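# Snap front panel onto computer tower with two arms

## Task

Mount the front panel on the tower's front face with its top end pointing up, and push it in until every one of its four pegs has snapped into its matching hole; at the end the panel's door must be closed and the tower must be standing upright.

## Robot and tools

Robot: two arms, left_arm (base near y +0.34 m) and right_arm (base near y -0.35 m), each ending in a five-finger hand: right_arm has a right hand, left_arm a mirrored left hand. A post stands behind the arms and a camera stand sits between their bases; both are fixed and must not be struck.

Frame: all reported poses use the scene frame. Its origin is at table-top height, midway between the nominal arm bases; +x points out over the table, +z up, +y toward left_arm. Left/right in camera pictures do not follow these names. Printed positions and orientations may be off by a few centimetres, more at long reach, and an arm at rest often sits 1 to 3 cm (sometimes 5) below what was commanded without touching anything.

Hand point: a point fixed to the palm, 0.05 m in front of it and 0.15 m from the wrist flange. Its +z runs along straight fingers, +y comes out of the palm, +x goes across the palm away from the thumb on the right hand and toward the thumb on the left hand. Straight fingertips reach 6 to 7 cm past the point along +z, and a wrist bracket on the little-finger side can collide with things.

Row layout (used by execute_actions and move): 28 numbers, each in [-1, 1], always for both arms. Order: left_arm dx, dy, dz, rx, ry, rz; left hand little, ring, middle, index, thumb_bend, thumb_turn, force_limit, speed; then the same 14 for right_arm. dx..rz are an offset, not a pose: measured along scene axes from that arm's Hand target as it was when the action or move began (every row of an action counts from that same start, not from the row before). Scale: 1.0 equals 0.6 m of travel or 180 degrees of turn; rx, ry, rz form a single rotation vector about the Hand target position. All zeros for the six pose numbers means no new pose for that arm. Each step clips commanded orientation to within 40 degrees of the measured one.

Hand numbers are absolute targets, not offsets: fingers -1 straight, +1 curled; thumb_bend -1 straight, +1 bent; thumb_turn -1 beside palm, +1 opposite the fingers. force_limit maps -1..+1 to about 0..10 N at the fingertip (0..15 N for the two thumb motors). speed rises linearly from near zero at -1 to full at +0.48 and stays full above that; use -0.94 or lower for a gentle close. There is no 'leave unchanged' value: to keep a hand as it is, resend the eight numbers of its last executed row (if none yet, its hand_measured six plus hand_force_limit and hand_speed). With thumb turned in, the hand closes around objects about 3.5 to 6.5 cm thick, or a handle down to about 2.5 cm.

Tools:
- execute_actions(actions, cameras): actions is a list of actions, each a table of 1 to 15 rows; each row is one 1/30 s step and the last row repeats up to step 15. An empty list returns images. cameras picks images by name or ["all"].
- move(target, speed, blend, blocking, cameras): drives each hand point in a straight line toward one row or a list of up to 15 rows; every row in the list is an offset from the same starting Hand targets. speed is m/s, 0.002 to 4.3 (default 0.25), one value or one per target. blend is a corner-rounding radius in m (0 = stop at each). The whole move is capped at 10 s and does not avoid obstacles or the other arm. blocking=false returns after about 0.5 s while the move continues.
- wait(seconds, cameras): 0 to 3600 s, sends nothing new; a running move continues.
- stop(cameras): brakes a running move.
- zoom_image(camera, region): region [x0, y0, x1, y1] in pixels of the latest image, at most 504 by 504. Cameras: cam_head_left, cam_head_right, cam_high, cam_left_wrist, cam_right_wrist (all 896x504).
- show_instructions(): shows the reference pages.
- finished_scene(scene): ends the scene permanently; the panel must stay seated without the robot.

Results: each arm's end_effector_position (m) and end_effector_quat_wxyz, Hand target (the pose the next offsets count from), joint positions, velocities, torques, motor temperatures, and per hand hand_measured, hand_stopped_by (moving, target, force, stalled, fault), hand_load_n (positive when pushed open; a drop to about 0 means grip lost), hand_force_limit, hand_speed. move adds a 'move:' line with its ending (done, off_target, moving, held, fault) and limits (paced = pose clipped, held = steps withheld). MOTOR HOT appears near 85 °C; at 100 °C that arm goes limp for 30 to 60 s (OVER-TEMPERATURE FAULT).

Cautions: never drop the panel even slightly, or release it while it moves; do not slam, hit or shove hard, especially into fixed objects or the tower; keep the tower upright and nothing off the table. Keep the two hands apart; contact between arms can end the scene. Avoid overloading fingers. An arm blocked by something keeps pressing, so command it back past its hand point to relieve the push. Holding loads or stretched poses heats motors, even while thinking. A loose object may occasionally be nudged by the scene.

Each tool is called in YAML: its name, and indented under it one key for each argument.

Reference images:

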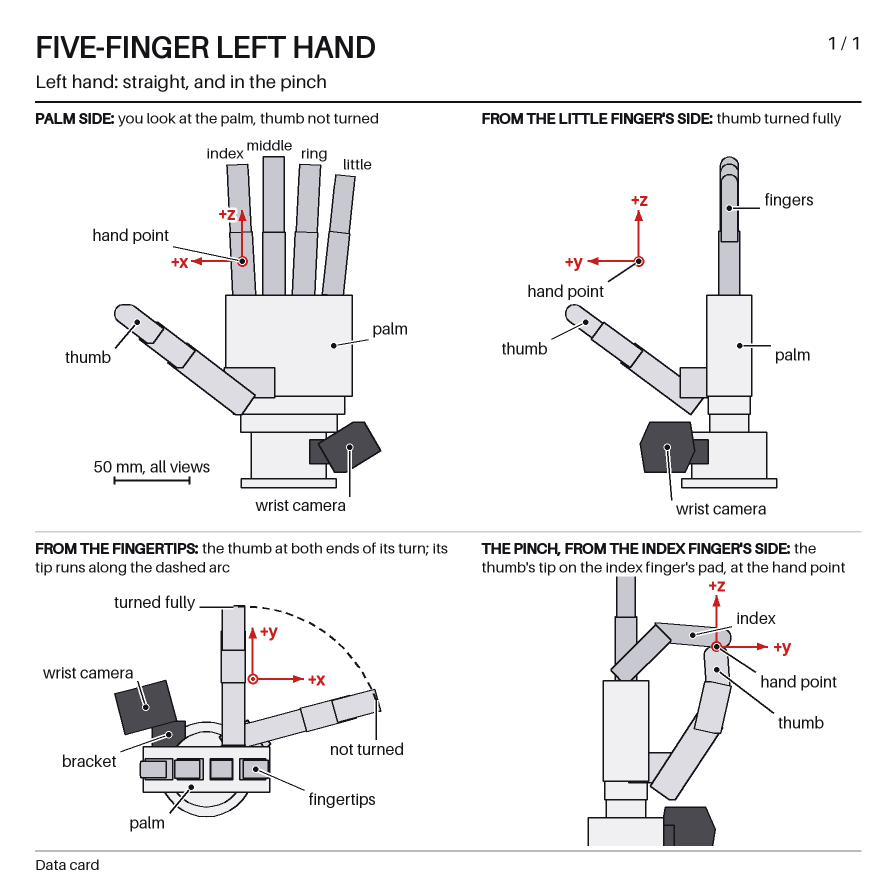

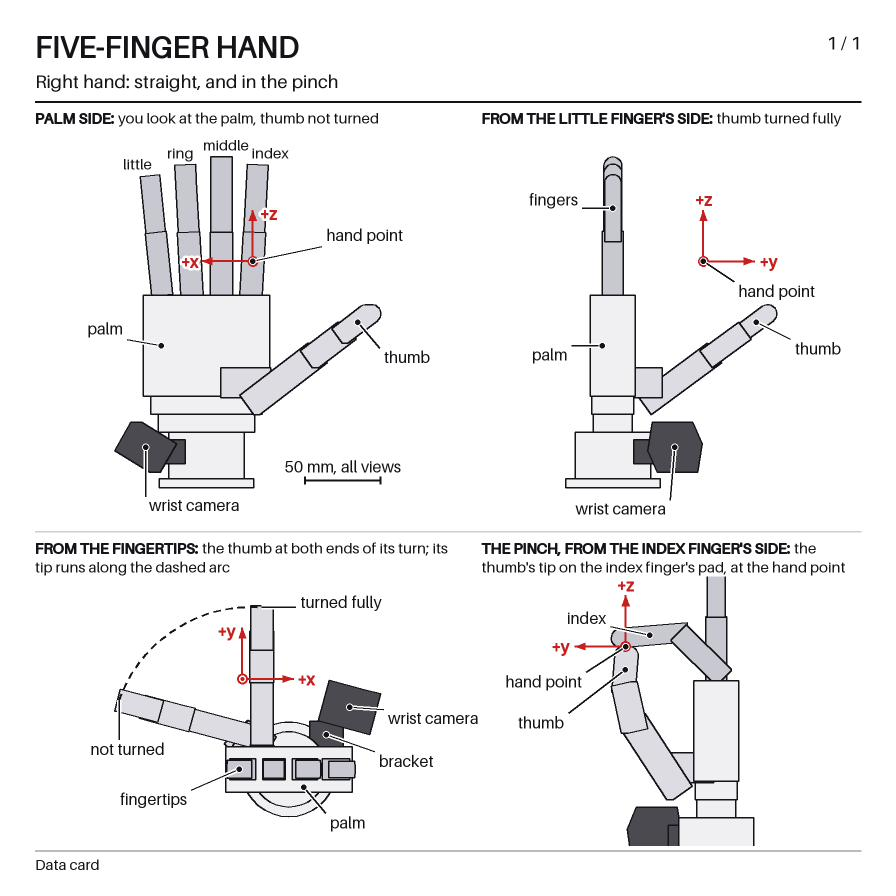

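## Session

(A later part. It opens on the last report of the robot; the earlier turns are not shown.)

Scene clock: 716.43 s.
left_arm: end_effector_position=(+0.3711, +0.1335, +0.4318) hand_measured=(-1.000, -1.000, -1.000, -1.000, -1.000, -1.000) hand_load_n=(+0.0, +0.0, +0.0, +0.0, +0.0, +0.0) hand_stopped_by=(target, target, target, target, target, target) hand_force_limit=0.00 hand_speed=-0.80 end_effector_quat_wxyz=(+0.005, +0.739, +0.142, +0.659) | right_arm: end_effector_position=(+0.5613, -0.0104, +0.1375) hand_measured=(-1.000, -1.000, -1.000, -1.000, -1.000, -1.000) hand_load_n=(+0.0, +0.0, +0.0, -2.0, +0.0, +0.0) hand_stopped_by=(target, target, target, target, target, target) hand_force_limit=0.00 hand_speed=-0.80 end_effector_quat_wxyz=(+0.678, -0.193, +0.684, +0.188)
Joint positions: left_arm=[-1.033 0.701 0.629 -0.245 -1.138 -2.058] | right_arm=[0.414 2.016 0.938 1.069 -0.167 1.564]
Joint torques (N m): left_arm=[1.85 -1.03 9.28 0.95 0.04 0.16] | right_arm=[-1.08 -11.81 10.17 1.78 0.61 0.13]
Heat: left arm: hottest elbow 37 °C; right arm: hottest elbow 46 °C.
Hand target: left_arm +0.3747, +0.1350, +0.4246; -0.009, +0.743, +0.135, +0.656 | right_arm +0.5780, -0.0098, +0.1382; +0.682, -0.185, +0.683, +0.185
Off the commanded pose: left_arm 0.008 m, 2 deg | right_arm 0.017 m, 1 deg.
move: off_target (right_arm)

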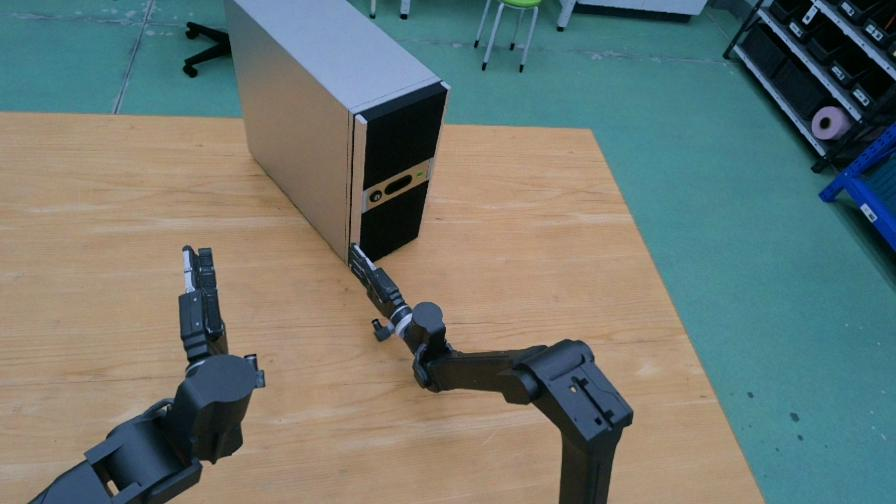

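move:
  target:
    - [0,0,0,0,0,0,-1,-1,-1,-1,-1,-1,0,-0.8,-0.065,-0.0375,0,0,0,0,-1,-1,-1,-1,-1,-1,0,-0.8]
    - [0,0,0,0,0,0,-1,-1,-1,-1,-1,-1,0,-0.8,-0.0525,-0.0592,0,0,0,0,-1,-1,-1,-1,-1,-1,0,-0.8]
  speed: 0.08
  cameras: ["cam_head_left","cam_head_right","cam_left_wrist"]

zoom_image:
  camera: "cam_head_left"
  region: [335, 190, 435, 290]

zoom_image:
  camera: "cam_head_right"
  region: [330, 190, 430, 290]

Scene clock: 719.67 s.
left_arm: end_effector_position=(+0.3711, +0.1335, +0.4318) hand_measured=(-1.000, -1.000, -1.000, -1.000, -1.000, -1.000) hand_load_n=(+0.0, +0.0, +0.0, +0.0, +0.0, +0.0) hand_stopped_by=(target, target, target, target, target, target) hand_force_limit=0.00 hand_speed=-0.80 end_effector_quat_wxyz=(+0.005, +0.739, +0.142, +0.659) | right_arm: end_effector_position=(+0.5476, -0.0438, +0.1354) hand_measured=(-1.000, -1.000, -1.000, -1.000, -1.000, -1.000) hand_load_n=(+0.0, +0.0, +0.0, +0.0, +0.0, +0.0) hand_stopped_by=(target, target, target, target, target, target) hand_force_limit=0.00 hand_speed=-0.80 end_effector_quat_wxyz=(+0.679, -0.187, +0.686, +0.182)
Joint positions: left_arm=[-1.033 0.701 0.629 -0.245 -1.138 -2.058] | right_arm=[0.365 1.986 0.859 1.116 -0.199 1.564]
Joint torques (N m): left_arm=[1.85 -0.97 9.25 1.02 0.04 0.15] | right_arm=[-0.91 -13.63 5.55 2.8 0.05 0.15]
Heat: left arm: hottest elbow 37 °C; right arm: hottest elbow 46 °C.
Hand target: left_arm +0.3747, +0.1350, +0.4246; -0.009, +0.743, +0.135, +0.656 | right_arm +0.5466, -0.0455, +0.1382; +0.682, -0.185, +0.683, +0.184
Off the commanded pose: left_arm 0.008 m, 2 deg | right_arm 0.003 m, 1 deg.
move: done

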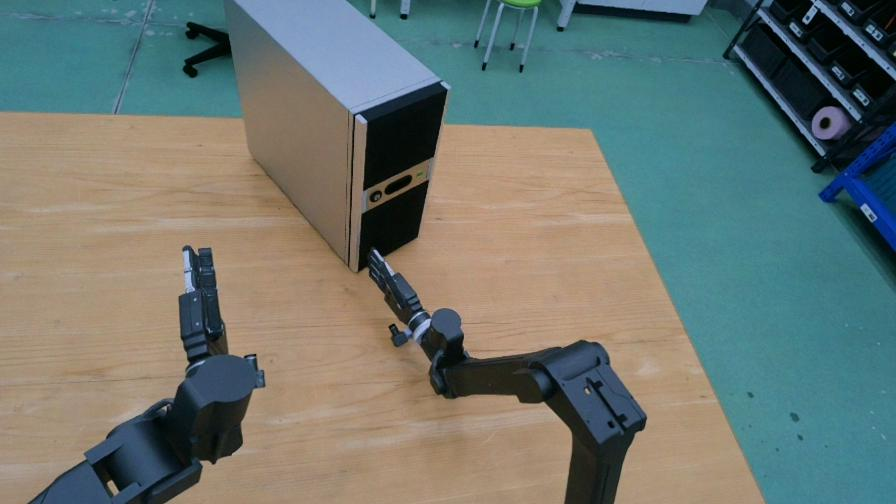

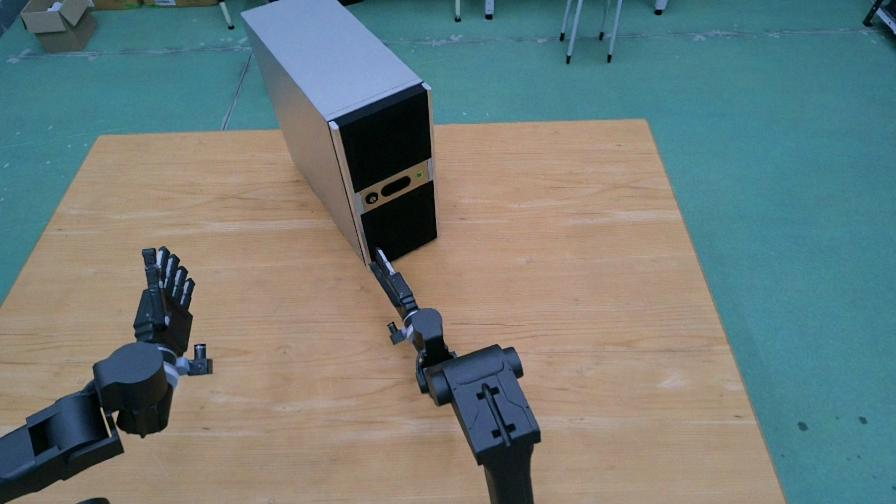

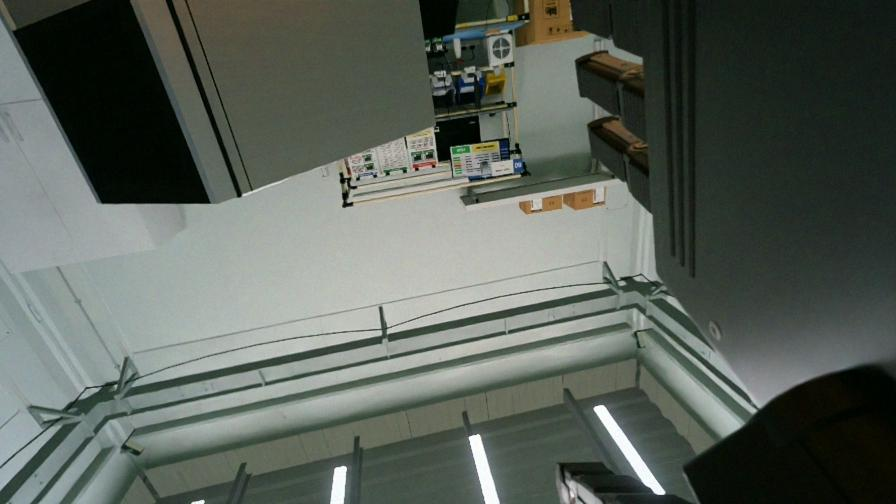

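Scaled by 5.040.

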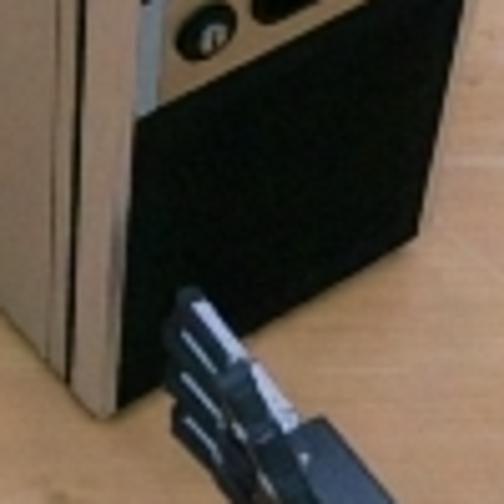

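Scaled by 5.040.

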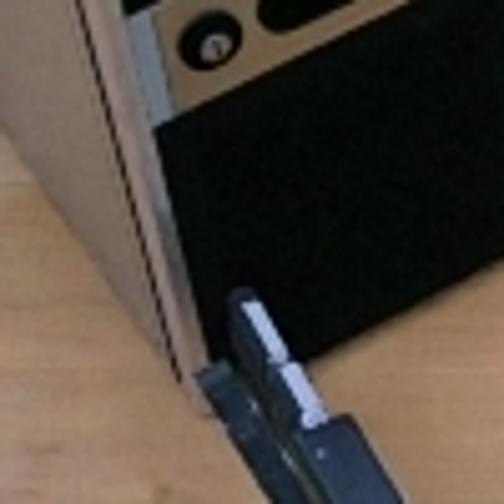

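move:
  target: [0,0,0,0,0,0,-1,-1,-1,-1,-1,-1,0,-0.8,-0.0125,0.0232,0,0,0,0,-1,-1,-1,-1,-1,-1,0,-0.8]
  speed: 0.08
  cameras: ["cam_head_left","cam_head_right"]

zoom_image:
  camera: "cam_head_left"
  region: [335, 190, 435, 290]

zoom_image:
  camera: "cam_head_right"
  region: [330, 190, 430, 290]

Scene clock: 721.07 s.
left_arm: end_effector_position=(+0.3711, +0.1335, +0.4318) hand_measured=(-1.000, -1.000, -1.000, -1.000, -1.000, -1.000) hand_load_n=(+0.0, +0.0, +0.0, +0.0, +0.0, +0.0) hand_stopped_by=(target, target, target, target, target, target) hand_force_limit=0.00 hand_speed=-0.80 end_effector_quat_wxyz=(+0.005, +0.739, +0.142, +0.659) | right_arm: end_effector_position=(+0.5432, -0.0314, +0.1354) hand_measured=(-1.000, -1.000, -1.000, -1.000, -1.000, -1.000) hand_load_n=(+0.0, +0.0, +0.0, +0.0, +0.0, -0.5) hand_stopped_by=(target, target, target, target, target, target) hand_force_limit=0.00 hand_speed=-0.80 end_effector_quat_wxyz=(+0.680, -0.187, +0.686, +0.182)
Joint positions: left_arm=[-1.033 0.701 0.629 -0.245 -1.138 -2.058] | right_arm=[0.394 1.986 0.859 1.116 -0.169 1.564]
Joint torques (N m): left_arm=[1.67 -0.91 9.26 1.01 0.04 0.16] | right_arm=[-0.21 -13.92 4.9 2.99 0.19 0.22]
Heat: left arm: hottest elbow 37 °C; right arm: hottest elbow 46 °C.
Hand target: left_arm +0.3747, +0.1350, +0.4246; -0.009, +0.743, +0.135, +0.656 | right_arm +0.5390, -0.0315, +0.1382; +0.682, -0.185, +0.683, +0.184
Off the commanded pose: left_arm 0.008 m, 2 deg | right_arm 0.005 m, 1 deg.
move: done

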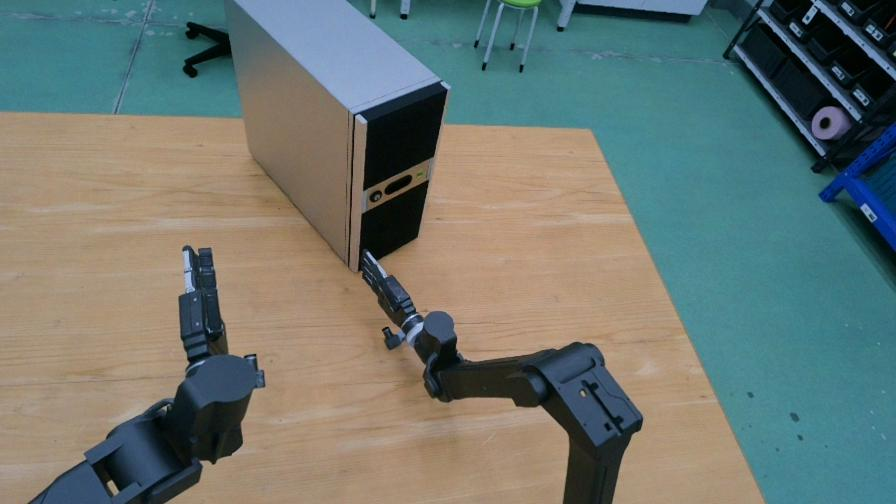

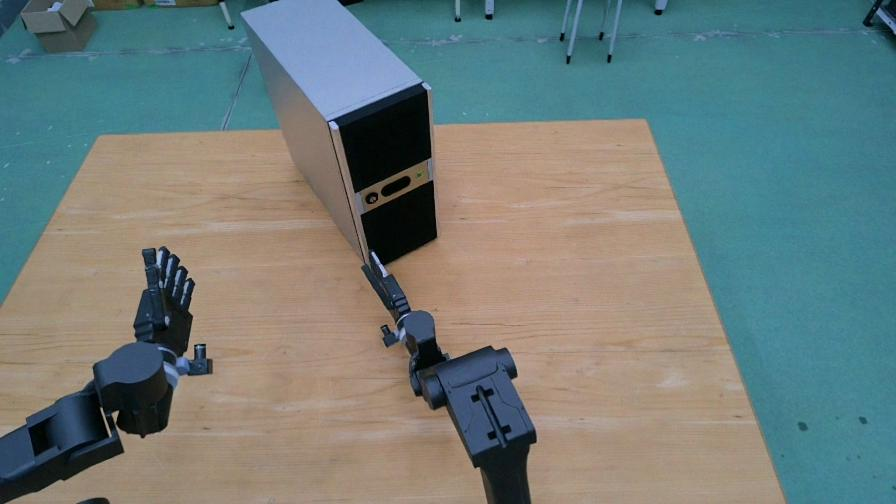

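Scaled by 5.040.

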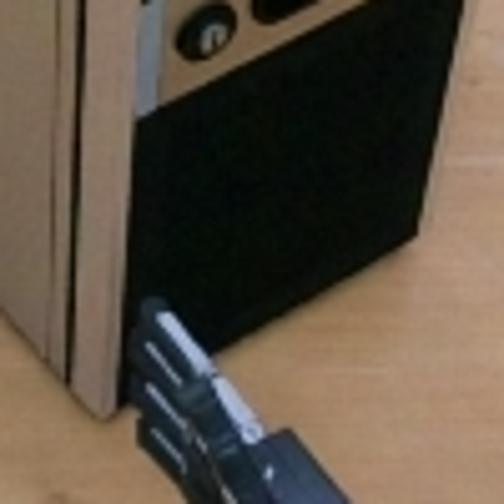

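Scaled by 5.040.

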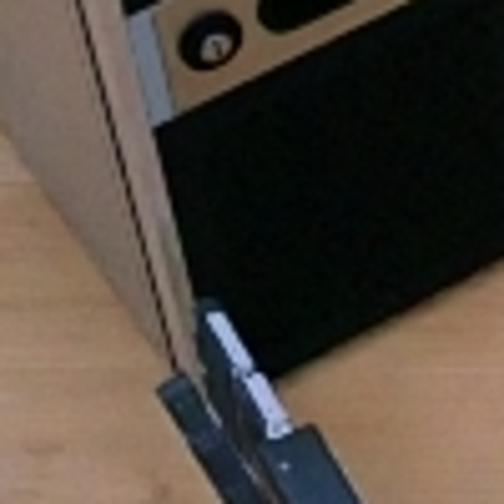

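move:
  target: [0,0,0,0,0,0,-1,-1,-1,-1,-1,-1,0,-0.8,0.0087,0.0185,0,0,0,0,-1,-1,-1,-1,-1,-1,0,-0.8]
  speed: 0.08
  cameras: ["cam_head_left","cam_head_right"]

zoom_image:
  camera: "cam_head_left"
  region: [335, 190, 435, 290]

zoom_image:
  camera: "cam_head_right"
  region: [330, 190, 430, 290]

Scene clock: 723.00 s.
left_arm: end_effector_position=(+0.3711, +0.1335, +0.4318) hand_measured=(-1.000, -1.000, -1.000, -1.000, -1.000, -1.000) hand_load_n=(+0.0, +0.0, +0.0, +0.0, +0.0, -0.5) hand_stopped_by=(target, target, target, target, target, target) hand_force_limit=0.00 hand_speed=-0.80 end_effector_quat_wxyz=(+0.005, +0.739, +0.142, +0.659) | right_arm: end_effector_position=(+0.5417, -0.0262, +0.1353) hand_measured=(-1.000, -1.000, -1.000, -1.000, -1.000, -1.000) hand_load_n=(+0.0, +0.0, +0.0, +0.0, +0.0, +0.0) hand_stopped_by=(target, target, target, target, target, target) hand_force_limit=0.00 hand_speed=-0.80 end_effector_quat_wxyz=(+0.680, -0.185, +0.686, +0.180)
Joint positions: left_arm=[-1.033 0.701 0.629 -0.245 -1.138 -2.058] | right_arm=[0.407 1.986 0.859 1.116 -0.152 1.564]
Joint torques (N m): left_arm=[1.79 -0.97 9.29 0.98 0.04 0.16] | right_arm=[0.97 -12.75 7.5 2.35 0.2 0.16]
Heat: left arm: hottest elbow 37 °C; right arm: hottest elbow 46 °C.
Hand target: left_arm +0.3747, +0.1350, +0.4246; -0.009, +0.743, +0.135, +0.656 | right_arm +0.5443, -0.0205, +0.1382; +0.682, -0.185, +0.683, +0.184
Off the commanded pose: left_arm 0.008 m, 2 deg | right_arm 0.007 m, 1 deg.
move: done

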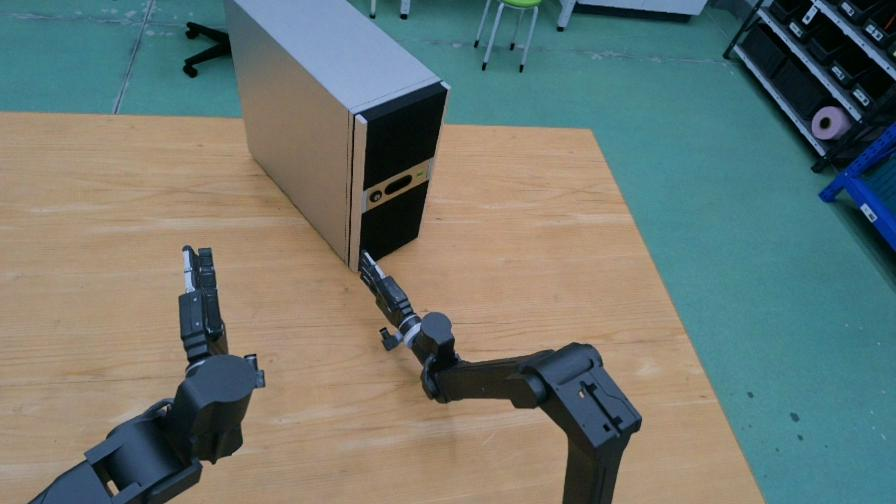

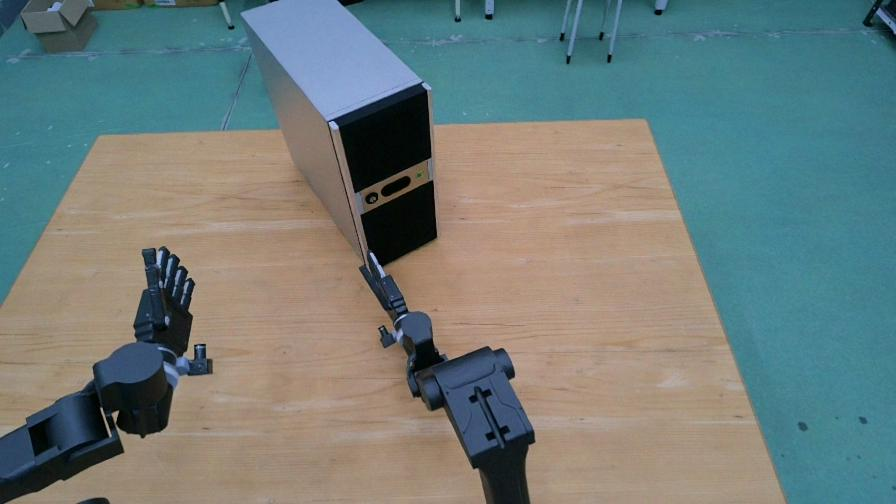

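Scaled by 5.040.

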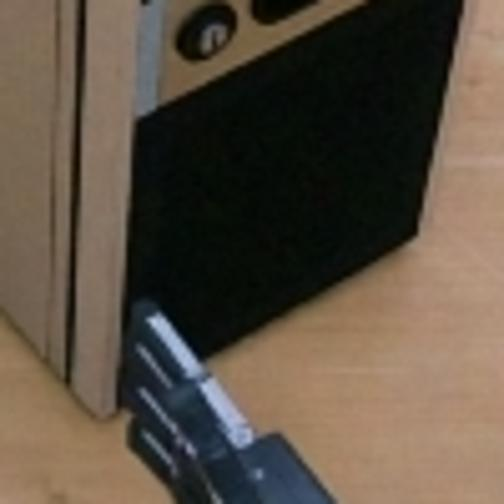

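Scaled by 5.040.

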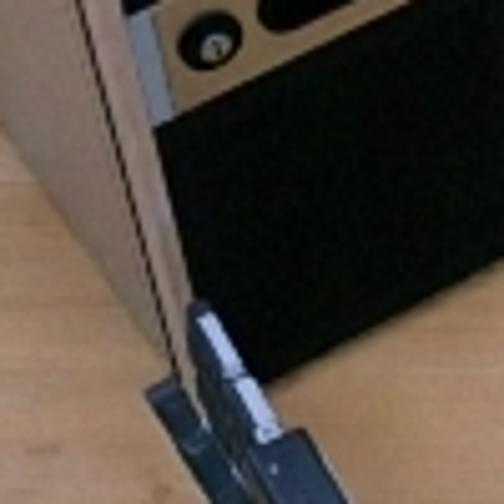

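move:
  target: [0,0,0,0,0,0,-1,-1,-1,-1,-1,-1,0,-0.8,0.0326,0.0102,0,0,0,0,-1,-1,-1,-1,-1,-1,0,-0.8]
  speed: 0.05
  cameras: ["cam_head_left","cam_head_right"]

zoom_image:
  camera: "cam_head_left"
  region: [335, 190, 435, 290]

zoom_image:
  camera: "cam_head_right"
  region: [330, 190, 430, 290]

Scene clock: 724.77 s.
left_arm: end_effector_position=(+0.3711, +0.1335, +0.4318) hand_measured=(-1.000, -1.000, -1.000, -1.000, -1.000, -1.000) hand_load_n=(+0.0, +0.0, +0.0, +0.0, -0.5, -0.5) hand_stopped_by=(target, target, target, target, target, target) hand_force_limit=0.00 hand_speed=-0.80 end_effector_quat_wxyz=(+0.005, +0.739, +0.142, +0.659) | right_arm: end_effector_position=(+0.5551, -0.0207, +0.1428) hand_measured=(-1.000, -1.000, -1.000, -1.000, -1.000, -1.000) hand_load_n=(+0.5, +0.0, +0.0, +0.0, +0.0, +0.0) hand_stopped_by=(target, target, target, target, target, target) hand_force_limit=0.00 hand_speed=-0.80 end_effector_quat_wxyz=(+0.685, -0.185, +0.681, +0.181)
Joint positions: left_arm=[-1.033 0.701 0.629 -0.245 -1.138 -2.058] | right_arm=[0.407 1.995 0.904 1.094 -0.152 1.564]
Joint torques (N m): left_arm=[1.85 -0.97 9.29 0.99 0.03 0.15] | right_arm=[-0.44 -12.22 9.17 1.66 0.07 0.14]
Heat: left arm: hottest elbow 37 °C; right arm: hottest elbow 46 °C.
Hand target: left_arm +0.3747, +0.1350, +0.4246; -0.009, +0.743, +0.135, +0.656 | right_arm +0.5638, -0.0144, +0.1382; +0.682, -0.185, +0.683, +0.184
Off the commanded pose: left_arm 0.008 m, 2 deg | right_arm 0.012 m, 1 deg.
move: off_target (right_arm)

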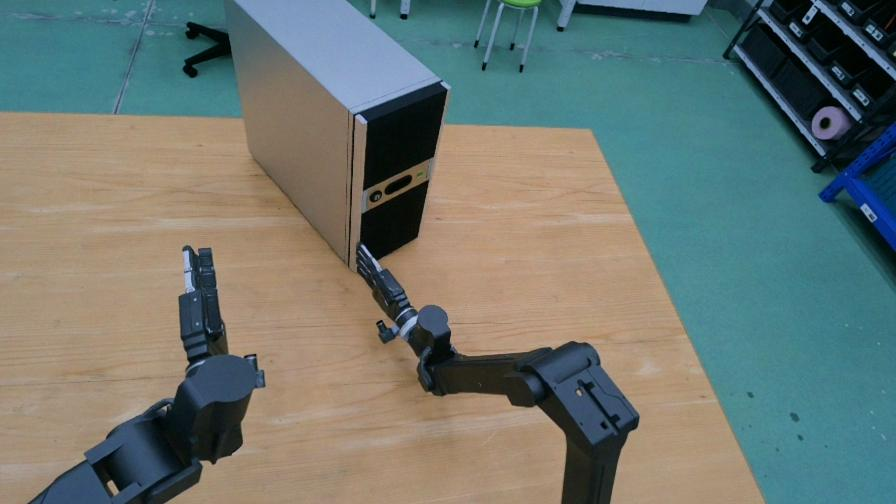

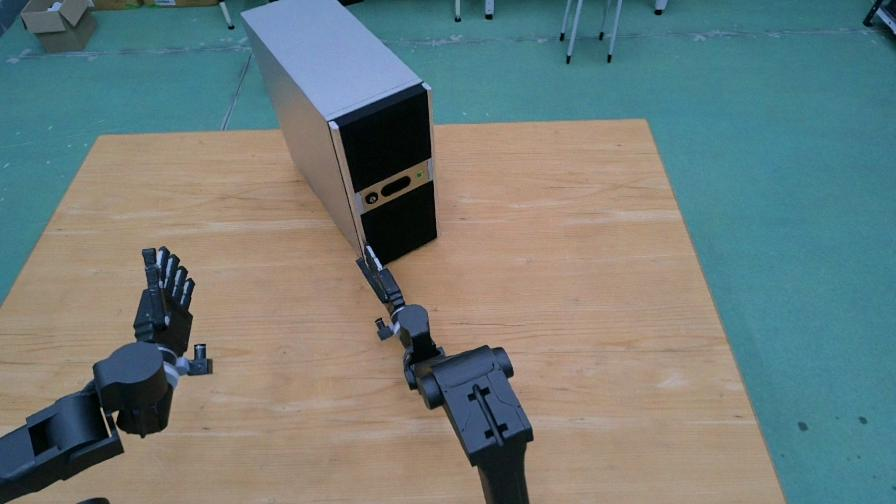

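Scaled by 5.040.

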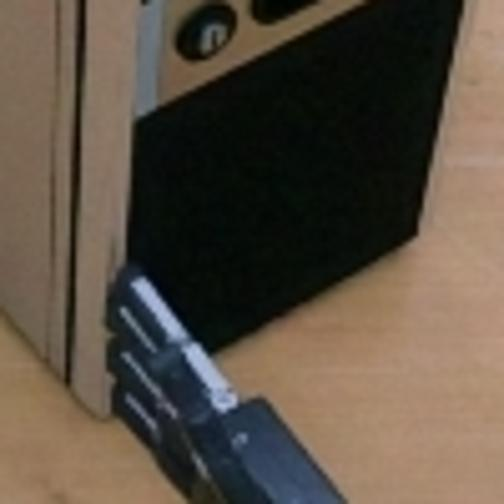

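Scaled by 5.040.

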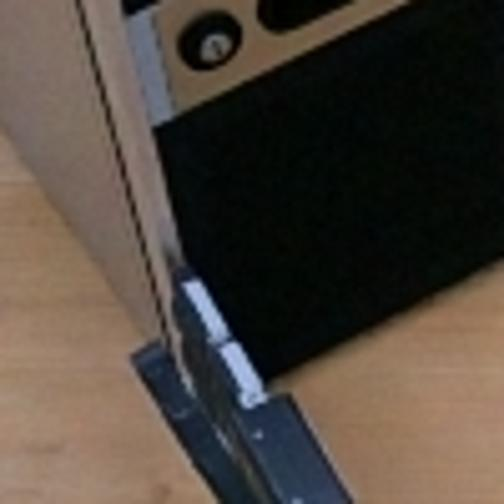

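move:
  target: [0,0,0,0,0,0,-1,-1,-1,-1,-1,-1,0,-0.8,0.0144,0.0080,-0.003,0,0,0,-1,-1,-1,-1,-1,-1,0,-0.8]
  speed: 0.04
  cameras: ["cam_head_left"]

zoom_image:
  camera: "cam_head_left"
  region: [335, 190, 435, 290]

Scene clock: 725.93 s.
left_arm: end_effector_position=(+0.3711, +0.1335, +0.4318) hand_measured=(-1.000, -1.000, -1.000, -1.000, -1.000, -1.000) hand_load_n=(+0.0, +0.0, +0.0, +0.0, +0.0, +0.0) hand_stopped_by=(target, target, target, target, target, target) hand_force_limit=0.00 hand_speed=-0.80 end_effector_quat_wxyz=(+0.005, +0.739, +0.142, +0.659) | right_arm: end_effector_position=(+0.5556, -0.0202, +0.1424) hand_measured=(-1.000, -1.000, -1.000, -1.000, -1.000, -1.000) hand_load_n=(+0.0, +0.0, -1.0, +0.0, +0.0, +0.0) hand_stopped_by=(target, target, target, target, target, target) hand_force_limit=0.00 hand_speed=-0.80 end_effector_quat_wxyz=(+0.685, -0.186, +0.681, +0.181)
Joint positions: left_arm=[-1.033 0.701 0.629 -0.245 -1.138 -2.058] | right_arm=[0.407 1.997 0.906 1.094 -0.154 1.564]
Joint torques (N m): left_arm=[1.79 -1.03 9.26 0.98 0.03 0.15] | right_arm=[-0.73 -11.75 11.19 1.37 0.3 0.22]
Heat: left arm: hottest elbow 37 °C; right arm: hottest elbow 46 °C.
Hand target: left_arm +0.3747, +0.1350, +0.4246; -0.009, +0.743, +0.135, +0.656 | right_arm +0.5725, -0.0096, +0.1365; +0.682, -0.185, +0.683, +0.184
Off the commanded pose: left_arm 0.008 m, 2 deg | right_arm 0.021 m, 1 deg.
move: off_target (right_arm)

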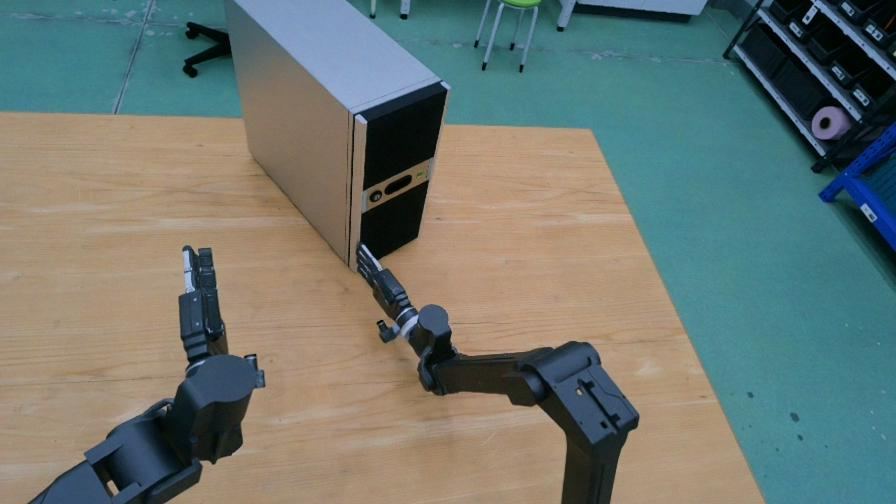

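Scaled by 5.040.

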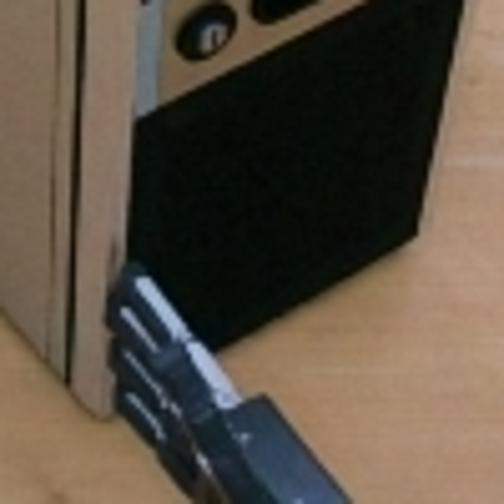

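Contact. Push more.

move:
  target: [0,0,0,0,0,0,-1,-1,-1,-1,-1,-1,0,-0.8,0.0154,0.0060,0,0,0,0,-1,-1,-1,-1,-1,-1,0,-0.8]
  speed: 0.04
  cameras: ["cam_head_left"]

zoom_image:
  camera: "cam_head_left"
  region: [335, 190, 435, 290]

Scene clock: 727.23 s.
left_arm: end_effector_position=(+0.3711, +0.1335, +0.4318) hand_measured=(-1.000, -1.000, -1.000, -1.000, -1.000, -1.000) hand_load_n=(-0.5, +0.0, +0.0, +0.0, +0.0, +0.0) hand_stopped_by=(target, target, target, target, target, target) hand_force_limit=0.00 hand_speed=-0.80 end_effector_quat_wxyz=(+0.005, +0.739, +0.142, +0.659) | right_arm: end_effector_position=(+0.5559, -0.0198, +0.1423) hand_measured=(-1.000, -1.000, -1.000, -1.000, -1.000, -1.000) hand_load_n=(+0.0, +0.0, -2.0, +0.0, +0.0, +0.0) hand_stopped_by=(target, target, target, target, target, target) hand_force_limit=0.00 hand_speed=-0.80 end_effector_quat_wxyz=(+0.685, -0.186, +0.681, +0.182)
Joint positions: left_arm=[-1.033 0.701 0.629 -0.245 -1.138 -2.058] | right_arm=[0.407 1.998 0.908 1.094 -0.155 1.564]
Joint torques (N m): left_arm=[1.79 -1.03 9.26 0.98 0.04 0.15] | right_arm=[-0.44 -10.05 13.08 0.72 0.31 0.16]
Heat: left arm: hottest elbow 37 °C; right arm: hottest elbow 46 °C.
Hand target: left_arm +0.3747, +0.1350, +0.4246; -0.009, +0.743, +0.135, +0.656 | right_arm +0.5817, -0.0060, +0.1364; +0.682, -0.185, +0.683, +0.184
Off the commanded pose: left_arm 0.008 m, 2 deg | right_arm 0.030 m, 1 deg.
move: off_target (right_arm)

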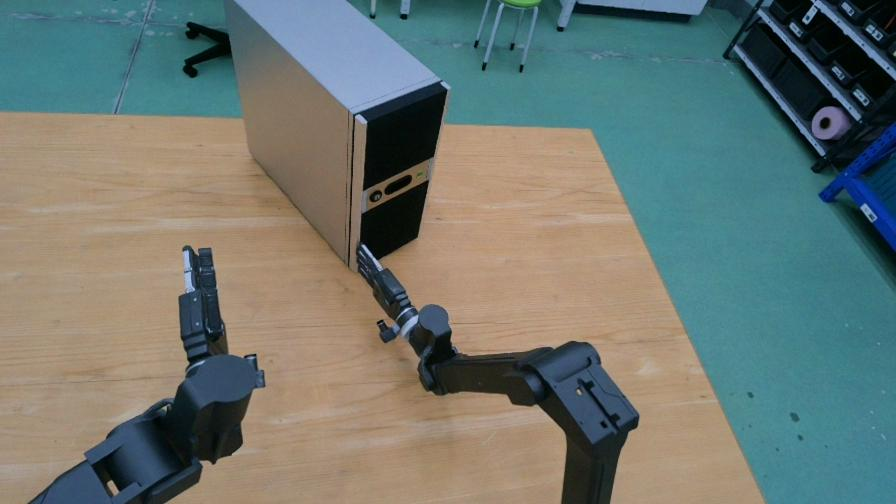

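Scaled by 5.040.

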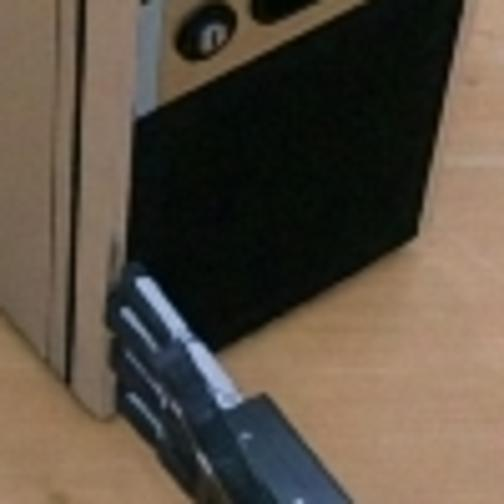

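move:
  target: [0,0,0,0,0,0,-1,-1,-1,-1,-1,-1,0,-0.8,0.0154,0.0070,0,0,0,0,-1,-1,-1,-1,-1,-1,0,-0.8]
  speed: 0.04
  cameras: ["cam_head_left"]

zoom_image:
  camera: "cam_head_left"
  region: [335, 190, 435, 290]

Scene clock: 728.20 s.
left_arm: end_effector_position=(+0.3711, +0.1335, +0.4318) hand_measured=(-1.000, -1.000, -1.000, -1.000, -1.000, -1.000) hand_load_n=(+0.0, +0.0, +0.0, +0.0, +0.0, +0.0) hand_stopped_by=(target, target, target, target, target, target) hand_force_limit=0.00 hand_speed=-0.80 end_effector_quat_wxyz=(+0.005, +0.739, +0.142, +0.659) | right_arm: end_effector_position=(+0.5563, -0.0197, +0.1422) hand_measured=(-1.000, -1.000, -1.000, -1.000, -1.000, -1.000) hand_load_n=(+0.0, +0.0, -2.0, +0.0, +0.0, +0.0) hand_stopped_by=(target, target, target, target, target, target) hand_force_limit=0.00 hand_speed=-0.80 end_effector_quat_wxyz=(+0.685, -0.186, +0.681, +0.182)
Joint positions: left_arm=[-1.033 0.701 0.629 -0.245 -1.138 -2.058] | right_arm=[0.407 1.999 0.909 1.094 -0.155 1.564]
Joint torques (N m): left_arm=[1.9 -1.03 9.26 0.99 0.04 0.15] | right_arm=[0.26 -10.17 15.46 0.08 0.32 0.19]
Heat: left arm: hottest elbow 37 °C; right arm: hottest elbow 46 °C.
Hand target: left_arm +0.3747, +0.1350, +0.4246; -0.009, +0.743, +0.135, +0.656 | right_arm +0.5910, -0.0018, +0.1363; +0.682, -0.185, +0.683, +0.184
Off the commanded pose: left_arm 0.008 m, 2 deg | right_arm 0.040 m, 1 deg.
move: off_target (right_arm)

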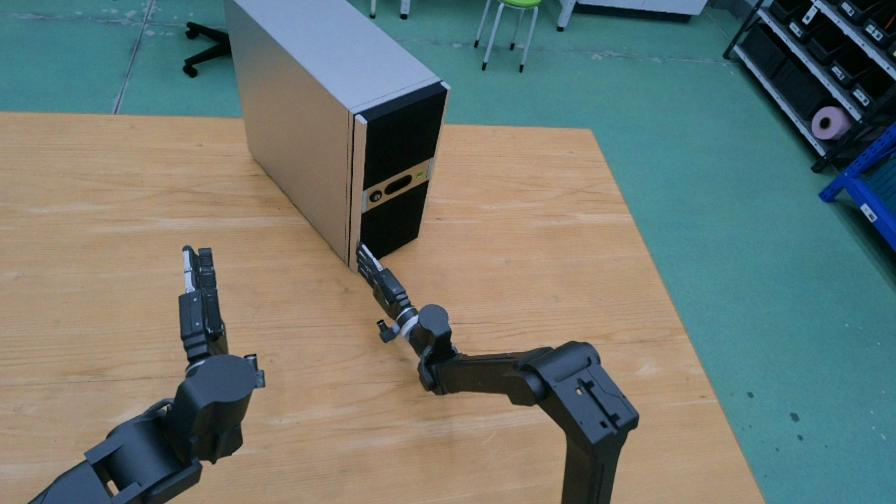

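Scaled by 5.040.

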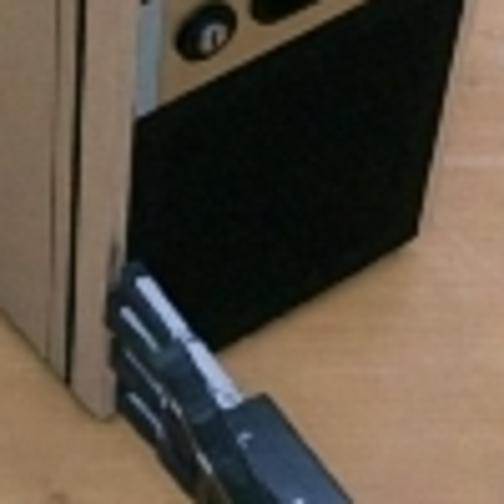

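move:
  target: [0,0,0,0,0,0,-1,-1,-1,-1,-1,-1,0,-0.8,-0.18,-0.104,0,0,0,0,-1,-1,-1,-1,-1,-1,0,-0.8]
  speed: 0.1
  cameras: ["all"]

zoom_image:
  camera: "cam_high"
  region: [370, 195, 440, 255]

zoom_image:
  camera: "cam_high"
  region: [245, 260, 315, 320]

zoom_image:
  camera: "cam_head_left"
  region: [340, 60, 460, 160]

zoom_image:
  camera: "cam_head_right"
  region: [320, 60, 440, 160]

Scene clock: 731.27 s.
left_arm: end_effector_position=(+0.3711, +0.1335, +0.4318) hand_measured=(-1.000, -1.000, -1.000, -1.000, -1.000, -1.000) hand_load_n=(+0.0, +0.0, +0.0, +0.0, +0.0, +0.0) hand_stopped_by=(target, target, target, target, target, target) hand_force_limit=0.00 hand_speed=-0.80 end_effector_quat_wxyz=(+0.005, +0.739, +0.142, +0.659) | right_arm: end_effector_position=(+0.4846, -0.0591, +0.1327) hand_measured=(-1.000, -1.000, -1.000, -1.000, -1.000, -1.000) hand_load_n=(+0.0, +0.0, +0.0, +0.0, +0.0, +0.0) hand_stopped_by=(target, target, target, target, target, target) hand_force_limit=0.00 hand_speed=-0.80 end_effector_quat_wxyz=(+0.678, -0.189, +0.686, +0.184)
Joint positions: left_arm=[-1.033 0.701 0.629 -0.245 -1.138 -2.058] | right_arm=[0.378 1.915 0.673 1.229 -0.192 1.564]
Joint torques (N m): left_arm=[1.73 -0.97 9.25 0.99 0.04 0.16] | right_arm=[-0.79 -12.75 3.99 2.99 0.03 0.19]
Heat: left arm: hottest elbow 37 °C; right arm: hottest elbow 46 °C.
Hand target: left_arm +0.3747, +0.1350, +0.4246; -0.009, +0.743, +0.135, +0.656 | right_arm +0.4829, -0.0641, +0.1362; +0.682, -0.185, +0.683, +0.184
Off the commanded pose: left_arm 0.008 m, 2 deg | right_arm 0.006 m, 1 deg.
move: done

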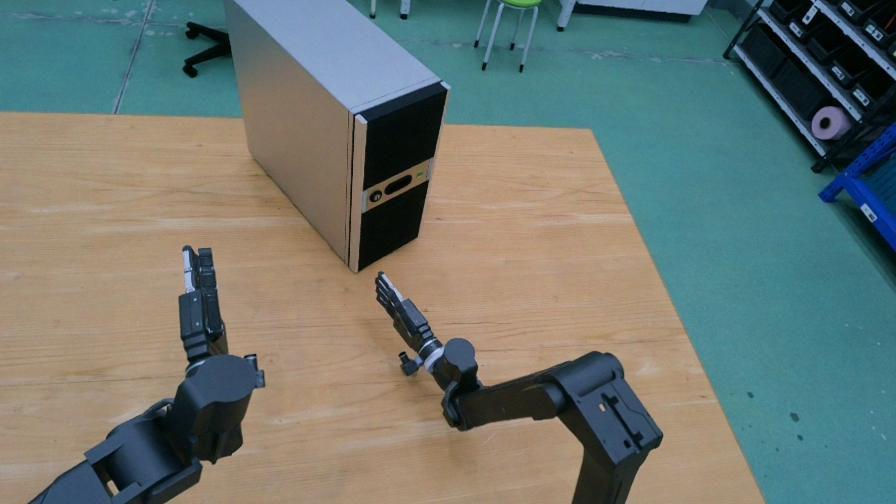

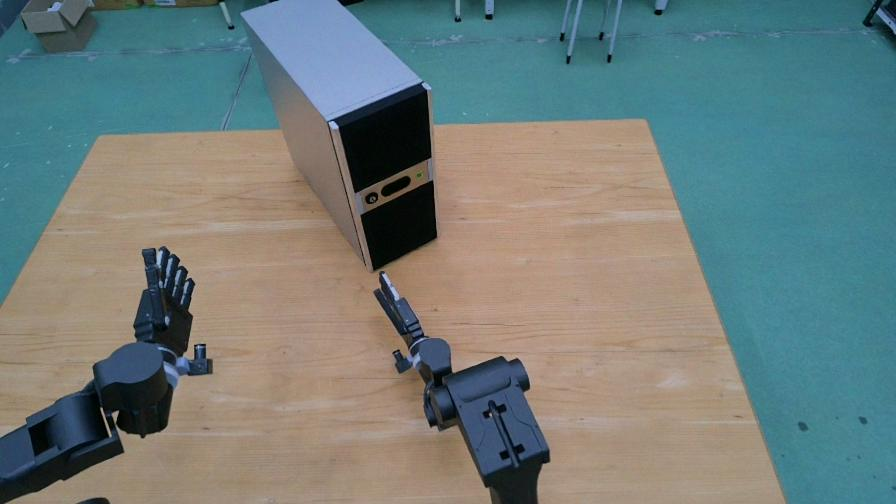

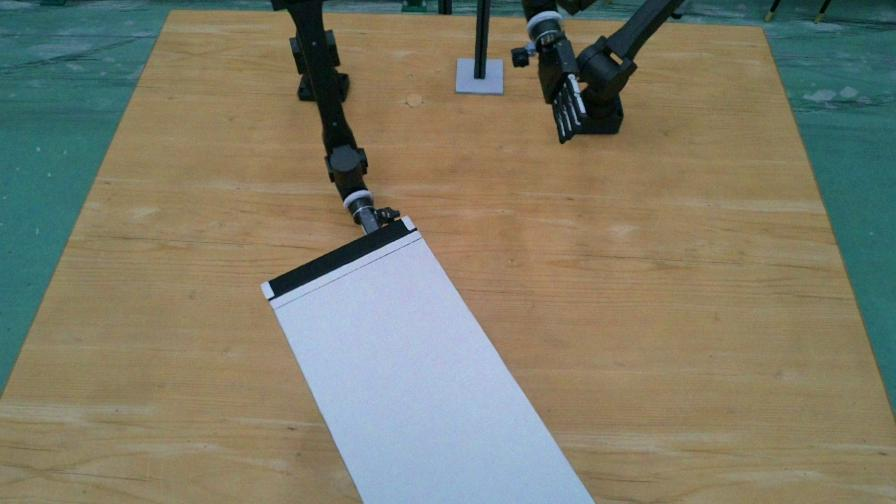

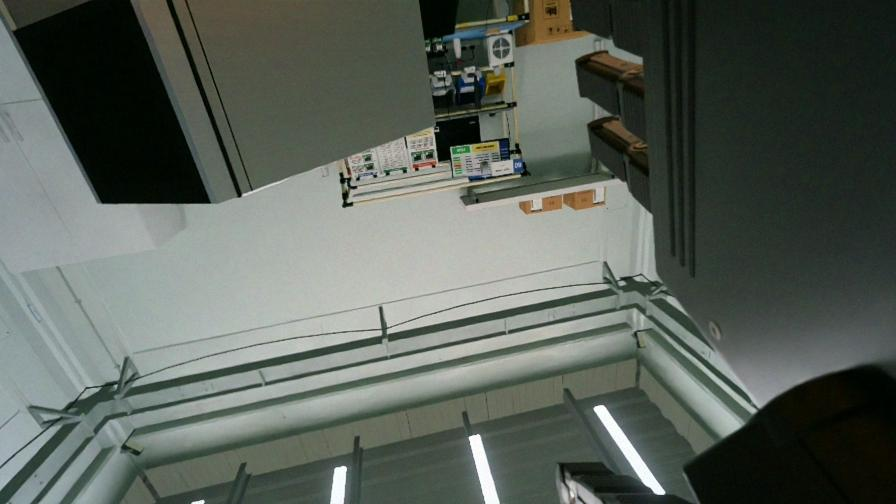

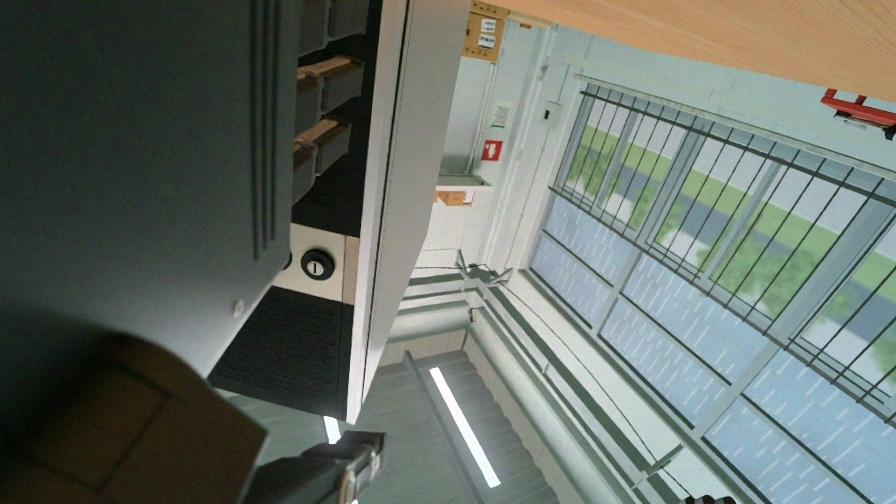

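Scaled by 7.200.

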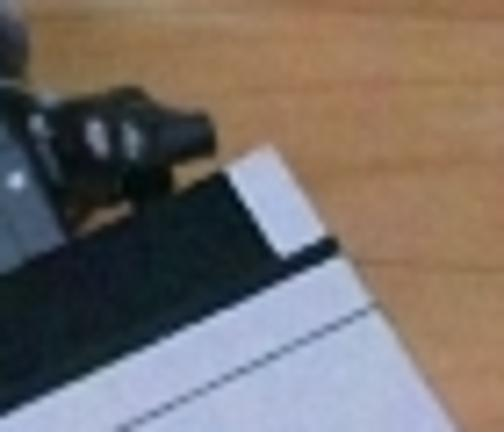

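Scaled by 7.200.

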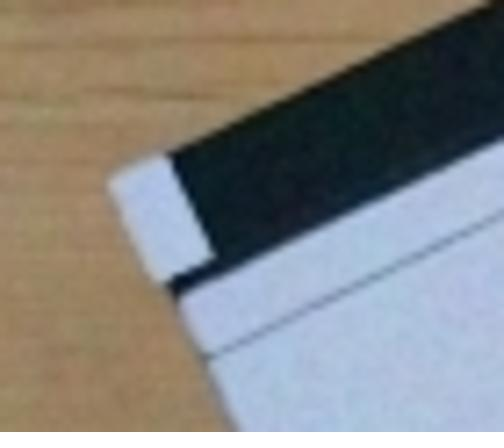

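Scaled by 4.200.

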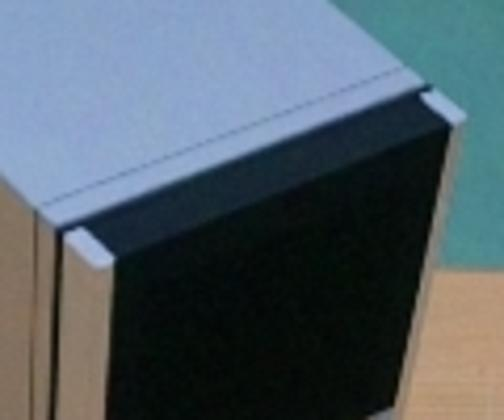

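Scaled by 4.200.

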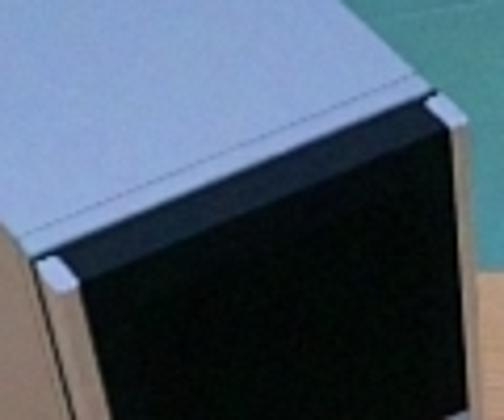

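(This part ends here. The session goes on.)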